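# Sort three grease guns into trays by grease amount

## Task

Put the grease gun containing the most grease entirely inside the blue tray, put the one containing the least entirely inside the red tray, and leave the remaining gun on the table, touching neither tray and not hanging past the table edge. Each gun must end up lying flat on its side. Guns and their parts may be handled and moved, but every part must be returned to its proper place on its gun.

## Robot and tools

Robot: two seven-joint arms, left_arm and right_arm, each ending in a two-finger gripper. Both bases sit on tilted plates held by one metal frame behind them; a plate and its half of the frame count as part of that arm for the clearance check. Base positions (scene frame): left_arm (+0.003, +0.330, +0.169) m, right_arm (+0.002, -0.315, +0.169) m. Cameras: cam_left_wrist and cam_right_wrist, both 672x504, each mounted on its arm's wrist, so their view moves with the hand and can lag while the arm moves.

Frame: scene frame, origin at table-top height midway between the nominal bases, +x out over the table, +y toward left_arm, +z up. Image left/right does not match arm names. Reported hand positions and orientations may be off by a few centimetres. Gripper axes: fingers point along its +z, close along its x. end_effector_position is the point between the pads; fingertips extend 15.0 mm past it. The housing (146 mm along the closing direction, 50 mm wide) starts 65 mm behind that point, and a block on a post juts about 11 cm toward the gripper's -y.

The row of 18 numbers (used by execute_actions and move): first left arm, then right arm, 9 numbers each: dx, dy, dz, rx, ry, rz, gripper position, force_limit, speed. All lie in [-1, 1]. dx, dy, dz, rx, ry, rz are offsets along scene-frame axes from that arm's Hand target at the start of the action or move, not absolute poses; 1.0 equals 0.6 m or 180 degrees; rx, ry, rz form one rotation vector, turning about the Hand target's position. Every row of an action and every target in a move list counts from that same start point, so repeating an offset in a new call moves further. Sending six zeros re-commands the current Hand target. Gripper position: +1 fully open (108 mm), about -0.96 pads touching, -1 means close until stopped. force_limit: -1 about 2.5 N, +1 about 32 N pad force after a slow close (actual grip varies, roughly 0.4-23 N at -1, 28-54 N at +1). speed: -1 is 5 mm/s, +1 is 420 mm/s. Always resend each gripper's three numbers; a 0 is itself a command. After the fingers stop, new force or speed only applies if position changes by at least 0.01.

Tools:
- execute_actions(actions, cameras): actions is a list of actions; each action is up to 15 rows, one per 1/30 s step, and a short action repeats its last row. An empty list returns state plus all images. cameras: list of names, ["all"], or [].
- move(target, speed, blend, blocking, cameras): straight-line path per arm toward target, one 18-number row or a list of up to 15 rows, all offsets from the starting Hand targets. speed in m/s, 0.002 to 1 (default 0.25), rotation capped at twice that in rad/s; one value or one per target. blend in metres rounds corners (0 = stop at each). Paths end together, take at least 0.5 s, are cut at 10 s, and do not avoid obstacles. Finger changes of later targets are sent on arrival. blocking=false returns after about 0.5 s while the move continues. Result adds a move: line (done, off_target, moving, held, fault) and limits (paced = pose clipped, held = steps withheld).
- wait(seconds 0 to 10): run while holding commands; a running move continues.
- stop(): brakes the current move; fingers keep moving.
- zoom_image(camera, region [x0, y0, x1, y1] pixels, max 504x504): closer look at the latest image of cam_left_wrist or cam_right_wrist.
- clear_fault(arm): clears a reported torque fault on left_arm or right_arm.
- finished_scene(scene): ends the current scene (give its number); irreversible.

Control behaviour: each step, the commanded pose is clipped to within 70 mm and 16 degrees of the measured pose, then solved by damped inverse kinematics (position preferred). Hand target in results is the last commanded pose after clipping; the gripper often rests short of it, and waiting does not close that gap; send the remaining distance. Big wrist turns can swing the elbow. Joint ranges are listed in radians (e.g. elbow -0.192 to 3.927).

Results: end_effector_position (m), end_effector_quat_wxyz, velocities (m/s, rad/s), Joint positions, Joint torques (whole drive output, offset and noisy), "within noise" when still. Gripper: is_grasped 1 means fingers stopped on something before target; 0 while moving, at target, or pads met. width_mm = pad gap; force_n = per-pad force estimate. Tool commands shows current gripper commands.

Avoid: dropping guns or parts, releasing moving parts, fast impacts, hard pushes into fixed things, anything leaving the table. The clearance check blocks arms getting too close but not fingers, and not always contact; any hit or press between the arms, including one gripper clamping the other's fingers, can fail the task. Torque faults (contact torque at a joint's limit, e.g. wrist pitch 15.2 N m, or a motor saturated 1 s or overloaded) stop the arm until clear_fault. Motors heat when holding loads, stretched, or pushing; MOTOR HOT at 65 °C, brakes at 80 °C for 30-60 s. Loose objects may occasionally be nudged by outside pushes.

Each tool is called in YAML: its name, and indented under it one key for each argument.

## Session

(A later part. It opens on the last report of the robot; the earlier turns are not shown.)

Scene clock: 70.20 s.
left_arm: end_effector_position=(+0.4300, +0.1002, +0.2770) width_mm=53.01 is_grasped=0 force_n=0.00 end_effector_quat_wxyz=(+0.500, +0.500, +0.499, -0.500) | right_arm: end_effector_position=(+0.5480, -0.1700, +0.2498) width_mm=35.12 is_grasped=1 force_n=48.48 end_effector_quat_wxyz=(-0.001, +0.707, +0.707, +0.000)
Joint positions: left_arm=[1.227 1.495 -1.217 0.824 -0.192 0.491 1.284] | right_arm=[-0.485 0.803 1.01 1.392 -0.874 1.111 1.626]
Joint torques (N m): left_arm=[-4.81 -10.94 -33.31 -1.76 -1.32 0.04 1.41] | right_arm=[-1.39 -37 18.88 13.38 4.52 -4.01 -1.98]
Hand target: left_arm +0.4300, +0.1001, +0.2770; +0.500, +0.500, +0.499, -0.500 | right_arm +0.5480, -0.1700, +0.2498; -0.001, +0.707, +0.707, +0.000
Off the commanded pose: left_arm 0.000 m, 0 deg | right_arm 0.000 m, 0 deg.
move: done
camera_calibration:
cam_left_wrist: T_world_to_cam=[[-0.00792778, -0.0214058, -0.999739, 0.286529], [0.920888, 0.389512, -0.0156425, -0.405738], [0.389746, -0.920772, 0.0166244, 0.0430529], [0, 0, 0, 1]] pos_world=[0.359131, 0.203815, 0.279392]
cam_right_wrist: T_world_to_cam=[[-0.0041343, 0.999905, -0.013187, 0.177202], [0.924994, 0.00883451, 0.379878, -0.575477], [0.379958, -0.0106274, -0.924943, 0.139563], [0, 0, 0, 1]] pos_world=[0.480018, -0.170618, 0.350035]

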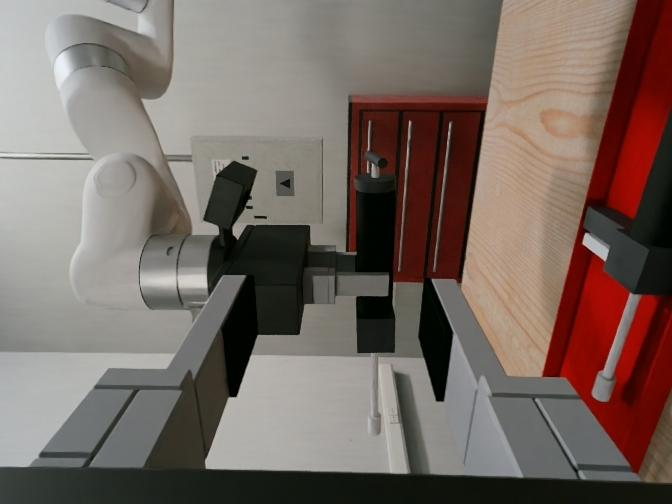

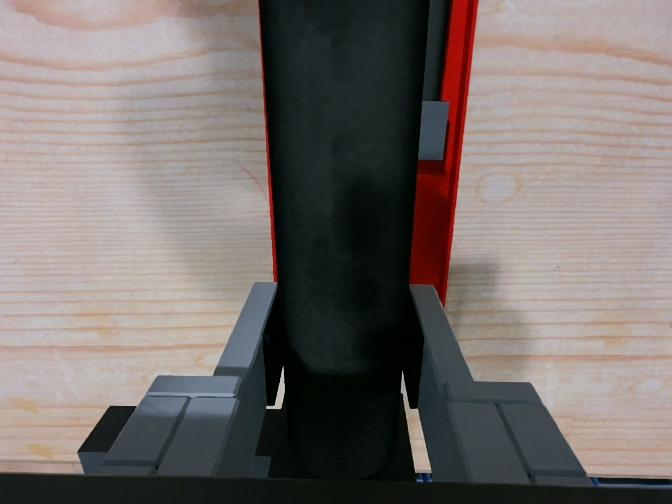

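move:
  target:
    - [-0.01,-0.28,-0.045,0,0,0,0.1,0.6,0,0,0,0,0,0,0,-1,1,-0.2]
    - [-0.01,-0.43,-0.045,0,0,0,0.1,0.6,0,0,0,0,0,0,0,-1,1,-0.2]
    - [-0.01,-0.43,-0.045,0,0,0,-1,0.6,-0.6,0,0,0,0,0,0,-1,1,-0.2]
  speed: [0.35,0.18,0.2]
  blend: [0.02,0,0]
  cameras: ["cam_left_wrist"]

move:
  target: [-0.06,0,0,0,0,0,-1,0.6,-0.6,0,0,0,0,0,0,-1,1,-0.2]
  speed: 0.06

move:
  target: [-0.03,0,0,0,0,0,-1,0.6,-0.6,0,0,0,0,0,0,-1,1,-0.2]
  speed: 0.06

move:
  target: [-0.023,0,0,0,0,0,-1,0.6,-0.6,0,0,0,0,0,0,-1,1,-0.2]
  speed: 0.06

Scene clock: 73.03 s.
left_arm: end_effector_position=(+0.4240, -0.1579, +0.2500) width_mm=7.92 is_grasped=1 force_n=35.71 end_effector_quat_wxyz=(+0.500, +0.500, +0.499, -0.500) | right_arm: end_effector_position=(+0.5480, -0.1700, +0.2498) width_mm=35.12 is_grasped=1 force_n=48.31 end_effector_quat_wxyz=(-0.001, +0.707, +0.707, +0.000)
Joint positions: left_arm=[0.484 1.848 -1.314 1.19 -0.197 0.042 1.364] | right_arm=[-0.485 0.803 1.01 1.392 -0.874 1.111 1.626]
Joint torques (N m): left_arm=[-5.35 -16.96 -35.19 -6.27 2.13 3.7 -1.54] | right_arm=[-0.9 -36.24 18.26 14.14 4.52 -3.85 -1.82]
Hand target: left_arm +0.4240, -0.1579, +0.2500; +0.500, +0.500, +0.499, -0.500 | right_arm +0.5480, -0.1700, +0.2498; -0.001, +0.707, +0.707, +0.000
Off the commanded pose: left_arm 0.000 m, 0 deg | right_arm 0.000 m, 0 deg.
move: done
camera_calibration:
cam_left_wrist: T_world_to_cam=[[-0.00798091, -0.0215362, -0.999736, 0.253977], [0.920924, 0.389424, -0.0157407, -0.300133], [0.38966, -0.920807, 0.0167253, -0.191716], [0, 0, 0, 1]] pos_world=[0.353131, -0.0541842, 0.252392]
Images, in order (width x height): cam_left_wrist 672x504.

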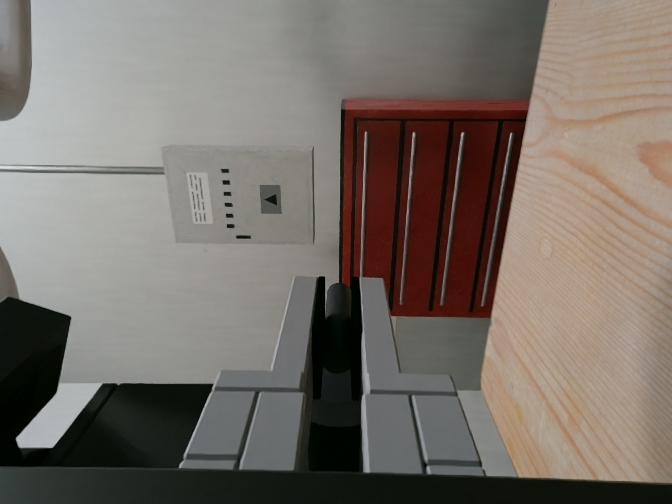

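Scene clock: 74.03 s.
left_arm: end_effector_position=(+0.3880, -0.1579, +0.2500) width_mm=7.92 is_grasped=1 force_n=35.71 end_effector_quat_wxyz=(+0.500, +0.500, +0.499, -0.500) | right_arm: end_effector_position=(+0.5480, -0.1700, +0.2498) width_mm=35.12 is_grasped=1 force_n=48.28 end_effector_quat_wxyz=(-0.001, +0.707, +0.707, +0.000)
Joint positions: left_arm=[0.521 1.888 -1.3 1.076 -0.187 -0.049 1.398] | right_arm=[-0.485 0.803 1.01 1.392 -0.874 1.111 1.626]
Joint torques (N m): left_arm=[-0.51 -13.13 -25.4 -12.04 2.91 0.92 1.47] | right_arm=[0.7 -34.54 17.3 17.24 3.47 -3.9 -1.53]
Hand target: left_arm +0.3880, -0.1579, +0.2500; +0.500, +0.500, +0.499, -0.500 | right_arm +0.5480, -0.1700, +0.2498; -0.001, +0.707, +0.707, +0.000
Off the commanded pose: left_arm 0.000 m, 0 deg | right_arm 0.000 m, 0 deg.
move: done

Scene clock: 74.87 s.
left_arm: end_effector_position=(+0.3701, -0.1578, +0.2500) width_mm=7.92 is_grasped=1 force_n=35.71 end_effector_quat_wxyz=(+0.500, +0.500, +0.500, -0.500) | right_arm: end_effector_position=(+0.5478, -0.1700, +0.2498) width_mm=35.12 is_grasped=1 force_n=48.17 end_effector_quat_wxyz=(-0.001, +0.707, +0.707, -0.001)
Joint positions: left_arm=[0.537 1.911 -1.291 1.024 -0.179 -0.095 1.415] | right_arm=[-0.485 0.803 1.01 1.392 -0.874 1.111 1.626]
Joint torques (N m): left_arm=[-8.19 -7.91 -16.17 -25.08 2.09 7.19 1.32] | right_arm=[1.99 -33 16.29 35.35 -5.3 -7.39 -1.26]
Hand target: left_arm +0.3700, -0.1579, +0.2500; +0.500, +0.500, +0.499, -0.500 | right_arm +0.5480, -0.1700, +0.2498; -0.001, +0.707, +0.707, +0.000
Off the commanded pose: left_arm 0.000 m, 0 deg | right_arm 0.000 m, 0 deg.
move: done

Scene clock: 75.67 s.
left_arm: end_effector_position=(+0.3564, -0.1578, +0.2500) width_mm=7.92 is_grasped=1 force_n=35.71 end_effector_quat_wxyz=(+0.500, +0.500, +0.500, -0.500) | right_arm: end_effector_position=(+0.5480, -0.1700, +0.2498) width_mm=35.12 is_grasped=1 force_n=48.18 end_effector_quat_wxyz=(-0.001, +0.707, +0.707, +0.000)
Joint positions: left_arm=[0.548 1.929 -1.283 0.985 -0.173 -0.129 1.428] | right_arm=[-0.485 0.803 1.01 1.392 -0.874 1.111 1.626]
Joint torques (N m): left_arm=[-8.92 -6.66 -13.99 -26.76 1.87 7.51 1.32] | right_arm=[2.98 -31.04 15.45 36.55 -8.36 -8.4 -1.01]
Hand target: left_arm +0.3562, -0.1579, +0.2500; +0.500, +0.500, +0.499, -0.500 | right_arm +0.5480, -0.1700, +0.2498; -0.001, +0.707, +0.707, +0.000
Off the commanded pose: left_arm 0.000 m, 0 deg | right_arm 0.000 m, 0 deg.
move: done

move:
  target:
    - [0.118,0,0,0,0,0,-1,0.6,-0.6,0,0,0,0,0,0,-1,1,-0.2]
    - [0.116,0,0,0,0,0,0.1,0.6,0.4,0,0,0,0,0,0,-1,1,-0.2]
    - [0.116,0.4,0.05,0,0,0,0.1,0.6,0.4,0,0,0,0,0,0,-1,1,-0.2]
    - [0.2063,0.4965,-0.1,0.5,0,0,0.1,0.6,0.4,0,-0.2833,-0.1,0,0,0,-1,1,-0.2]
  speed: [0.12,0.1,0.4,0.6]
  blend: [0,0,0.04,0]
  cameras: ["all"]

Scene clock: 80.73 s.
left_arm: end_effector_position=(+0.4800, +0.1401, +0.1900) width_mm=58.50 is_grasped=0 force_n=0.00 end_effector_quat_wxyz=(+0.000, +0.707, +0.707, -0.001) | right_arm: end_effector_position=(+0.5480, -0.3400, +0.1898) width_mm=35.12 is_grasped=1 force_n=48.23 end_effector_quat_wxyz=(-0.001, +0.707, +0.707, +0.000)
Joint positions: left_arm=[-0.011 0.543 -0.406 1.119 0.496 0.694 0.014] | right_arm=[-0.819 0.796 0.952 1.259 -0.944 0.956 1.381]
Joint torques (N m): left_arm=[-5.55 -24.69 -7.19 18.04 1.91 -1.18 -1.58] | right_arm=[-1.58 -22.48 13.58 20.58 -4.51 -3.97 -2.02]
Hand target: left_arm +0.4800, +0.1400, +0.1900; +0.000, +0.707, +0.707, -0.001 | right_arm +0.5480, -0.3400, +0.1898; -0.001, +0.707, +0.707, +0.000
Off the commanded pose: left_arm 0.000 m, 0 deg | right_arm 0.000 m, 0 deg.
move: done; limits=paced
camera_calibration:
cam_left_wrist: T_world_to_cam=[[-0.00802006, 0.999738, -0.0214442, -0.128092], [0.920923, 0.0157409, 0.389426, -0.493327], [0.389661, -0.0166253, -0.920808, 0.113323], [0, 0, 0, 1]] pos_world=[0.409131, 0.137708, 0.293715]
cam_right_wrist: T_world_to_cam=[[-0.0041343, 0.999905, -0.013187, 0.346395], [0.924994, 0.00883451, 0.379878, -0.551182], [0.379958, -0.0106274, -0.924943, 0.0822594], [0, 0, 0, 1]] pos_world=[0.480018, -0.340618, 0.290035]

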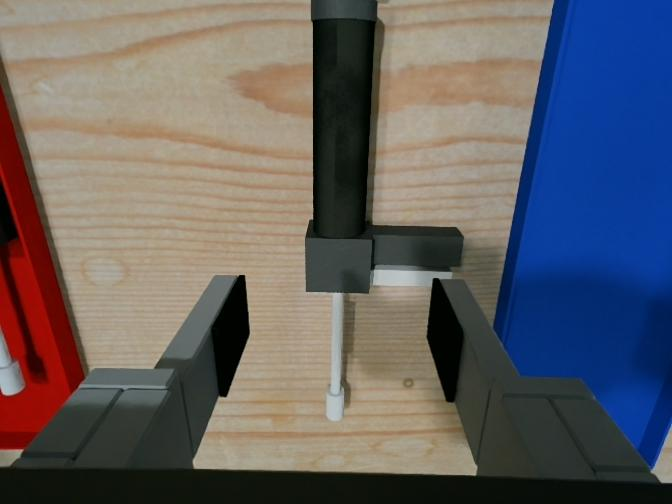

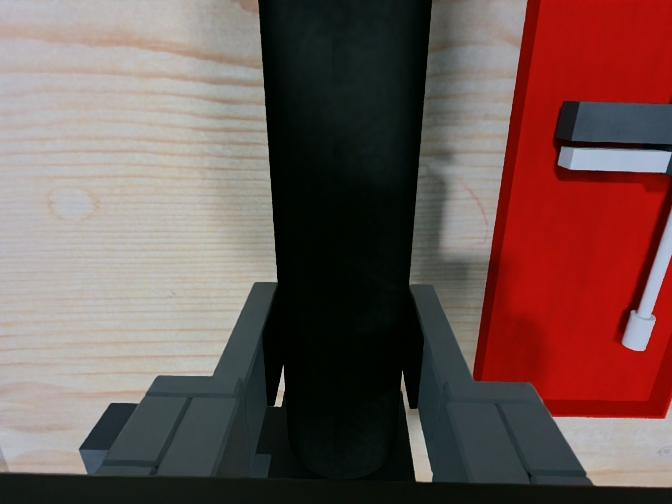

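move:
  target:
    - [-0.005,0,-0.24,0,0,0,0.1,0.6,0.4,0,0,-0.24,0,0,0,-1,1,-0.2]
    - [-0.005,0,-0.274,0,0,0,0.1,0.6,0.4,0,0,-0.273,0,0,0,-1,1,-0.2]
    - [-0.005,0,-0.274,0,0,0,-1,1,-0.2,0,0,-0.273,0,0,0,-0.05,1,-0.2]
    - [-0.005,0,-0.05,0,0,0,-1,1,-0.2,0,0,-0.05,0,0,0,-0.05,1,-0.2]
    - [-0.047,0.297,-0.05,0,0,0,-1,1,-0.2,0,0,0.1,0,0,0,-0.05,1,-0.2]
    - [-0.047,0.297,-0.235,0,0,0,-1,1,-0.2,0,0,0.1,0,0,0,-0.05,1,-0.2]
    - [-0.047,0.297,-0.261,0,0,0,-1,1,-0.2,0,0,0.1,0,0,0,-0.05,1,-0.2]
  speed: [0.25,0.06,0.2,0.2,0.3,0.25,0.06]
  blend: [0.005,0,0,0.03,0.03,0.005,0]
  cameras: ["all"]

Scene clock: 85.40 s.
left_arm: end_effector_position=(+0.4518, +0.3182, +0.0335) width_mm=34.94 is_grasped=1 force_n=45.09 end_effector_quat_wxyz=(+0.000, +0.707, +0.707, -0.001) | right_arm: end_effector_position=(+0.5480, -0.3400, +0.2498) width_mm=50.24 is_grasped=0 force_n=0.00 end_effector_quat_wxyz=(-0.001, +0.707, +0.707, +0.000)
Joint positions: left_arm=[0.186 0.769 -0.117 0.977 0.798 0.256 0.102] | right_arm=[-0.872 0.692 1.05 1.265 -0.829 1.042 1.323]
Joint torques (N m): left_arm=[-5.58 -27.85 -5.04 13.12 2.15 -5.49 -1.54] | right_arm=[-1.88 -31.58 15.96 20.51 4.59 -1.06 -2]
Hand target: left_arm +0.4518, +0.3182, +0.0334; +0.000, +0.707, +0.707, -0.001 | right_arm +0.5480, -0.3400, +0.2498; -0.001, +0.707, +0.707, +0.000
Off the commanded pose: left_arm 0.000 m, 0 deg | right_arm 0.000 m, 0 deg.
move: done
camera_calibration:
cam_left_wrist: T_world_to_cam=[[-0.00798061, 0.999736, -0.0215369, -0.309829], [0.920888, 0.0157422, 0.389509, -0.409215], [0.389745, -0.0167246, -0.920771, -0.0168384], [0, 0, 0, 1]] pos_world=[0.380931, 0.315908, 0.137216]
cam_right_wrist: T_world_to_cam=[[-0.0041343, 0.999905, -0.013187, 0.347186], [0.924994, 0.00883451, 0.379878, -0.573975], [0.379958, -0.0106274, -0.924943, 0.137756], [0, 0, 0, 1]] pos_world=[0.480018, -0.340618, 0.350035]

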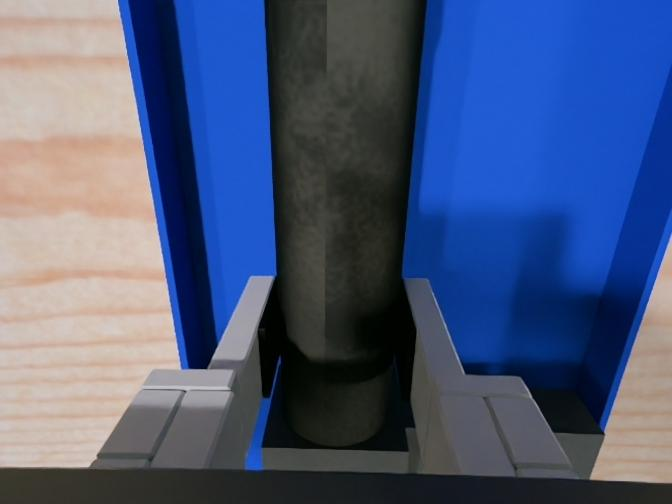

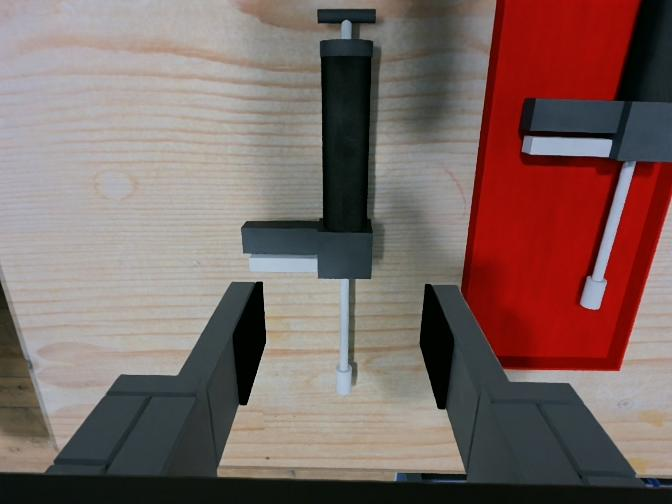

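move:
  target:
    - [0,0,0,0,0,0,-0.1,1,-0.1,0,0,0,0,0,0,-0.05,1,-0.2]
    - [0,0,0.25,0,0,0,-0.1,1,-0.1,0,0,0,0,0,0,-0.05,1,-0.2]
  speed: 0.25
  cameras: ["all"]

Scene clock: 87.37 s.
left_arm: end_effector_position=(+0.4517, +0.3182, +0.1834) width_mm=47.50 is_grasped=0 force_n=0.00 end_effector_quat_wxyz=(+0.000, +0.707, +0.707, -0.001) | right_arm: end_effector_position=(+0.5480, -0.3400, +0.2498) width_mm=50.24 is_grasped=0 force_n=0.00 end_effector_quat_wxyz=(-0.001, +0.707, +0.707, +0.000)
Joint positions: left_arm=[0.321 0.323 -0.356 0.817 0.429 0.536 0.388] | right_arm=[-0.872 0.692 1.05 1.265 -0.829 1.042 1.323]
Joint torques (N m): left_arm=[0.63 -28.03 -10.38 13.35 -1.76 -1.14 1.54] | right_arm=[-1.95 -31.4 15.81 20.49 4.06 -1.37 -1.87]
Hand target: left_arm +0.4518, +0.3182, +0.1834; +0.000, +0.707, +0.707, -0.001 | right_arm +0.5480, -0.3400, +0.2498; -0.001, +0.707, +0.707, +0.000
Off the commanded pose: left_arm 0.000 m, 0 deg | right_arm 0.000 m, 0 deg.
move: done
camera_calibration:
cam_left_wrist: T_world_to_cam=[[-0.0078905, 0.999738, -0.0214969, -0.306648], [0.920961, 0.0156406, 0.389342, -0.467457], [0.389576, -0.0167257, -0.920843, 0.12131], [0, 0, 0, 1]] pos_world=[0.380831, 0.315908, 0.287116]
cam_right_wrist: T_world_to_cam=[[-0.0041343, 0.999905, -0.013187, 0.347186], [0.924994, 0.00883451, 0.379878, -0.573975], [0.379958, -0.0106274, -0.924943, 0.137756], [0, 0, 0, 1]] pos_world=[0.480018, -0.340618, 0.350035]

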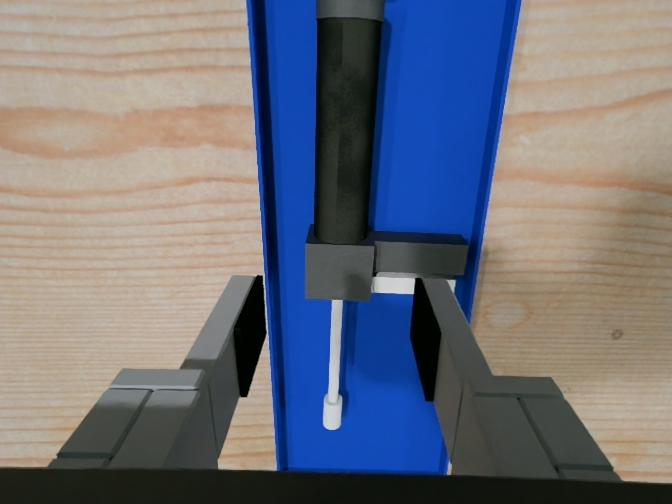

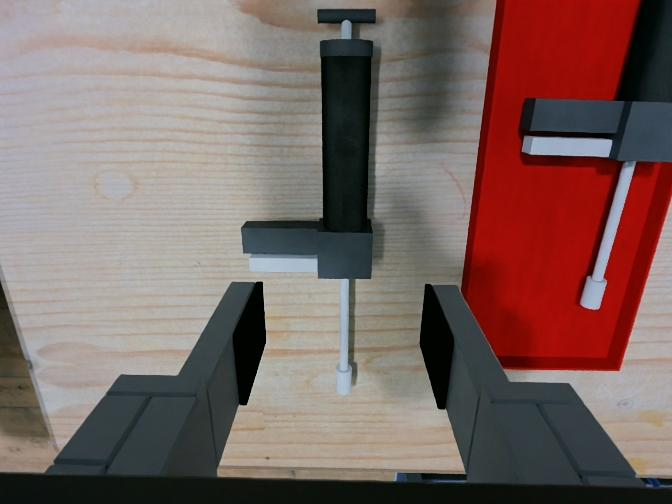

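finished_scene:
  scene: 2

The scene is finished: the task was done.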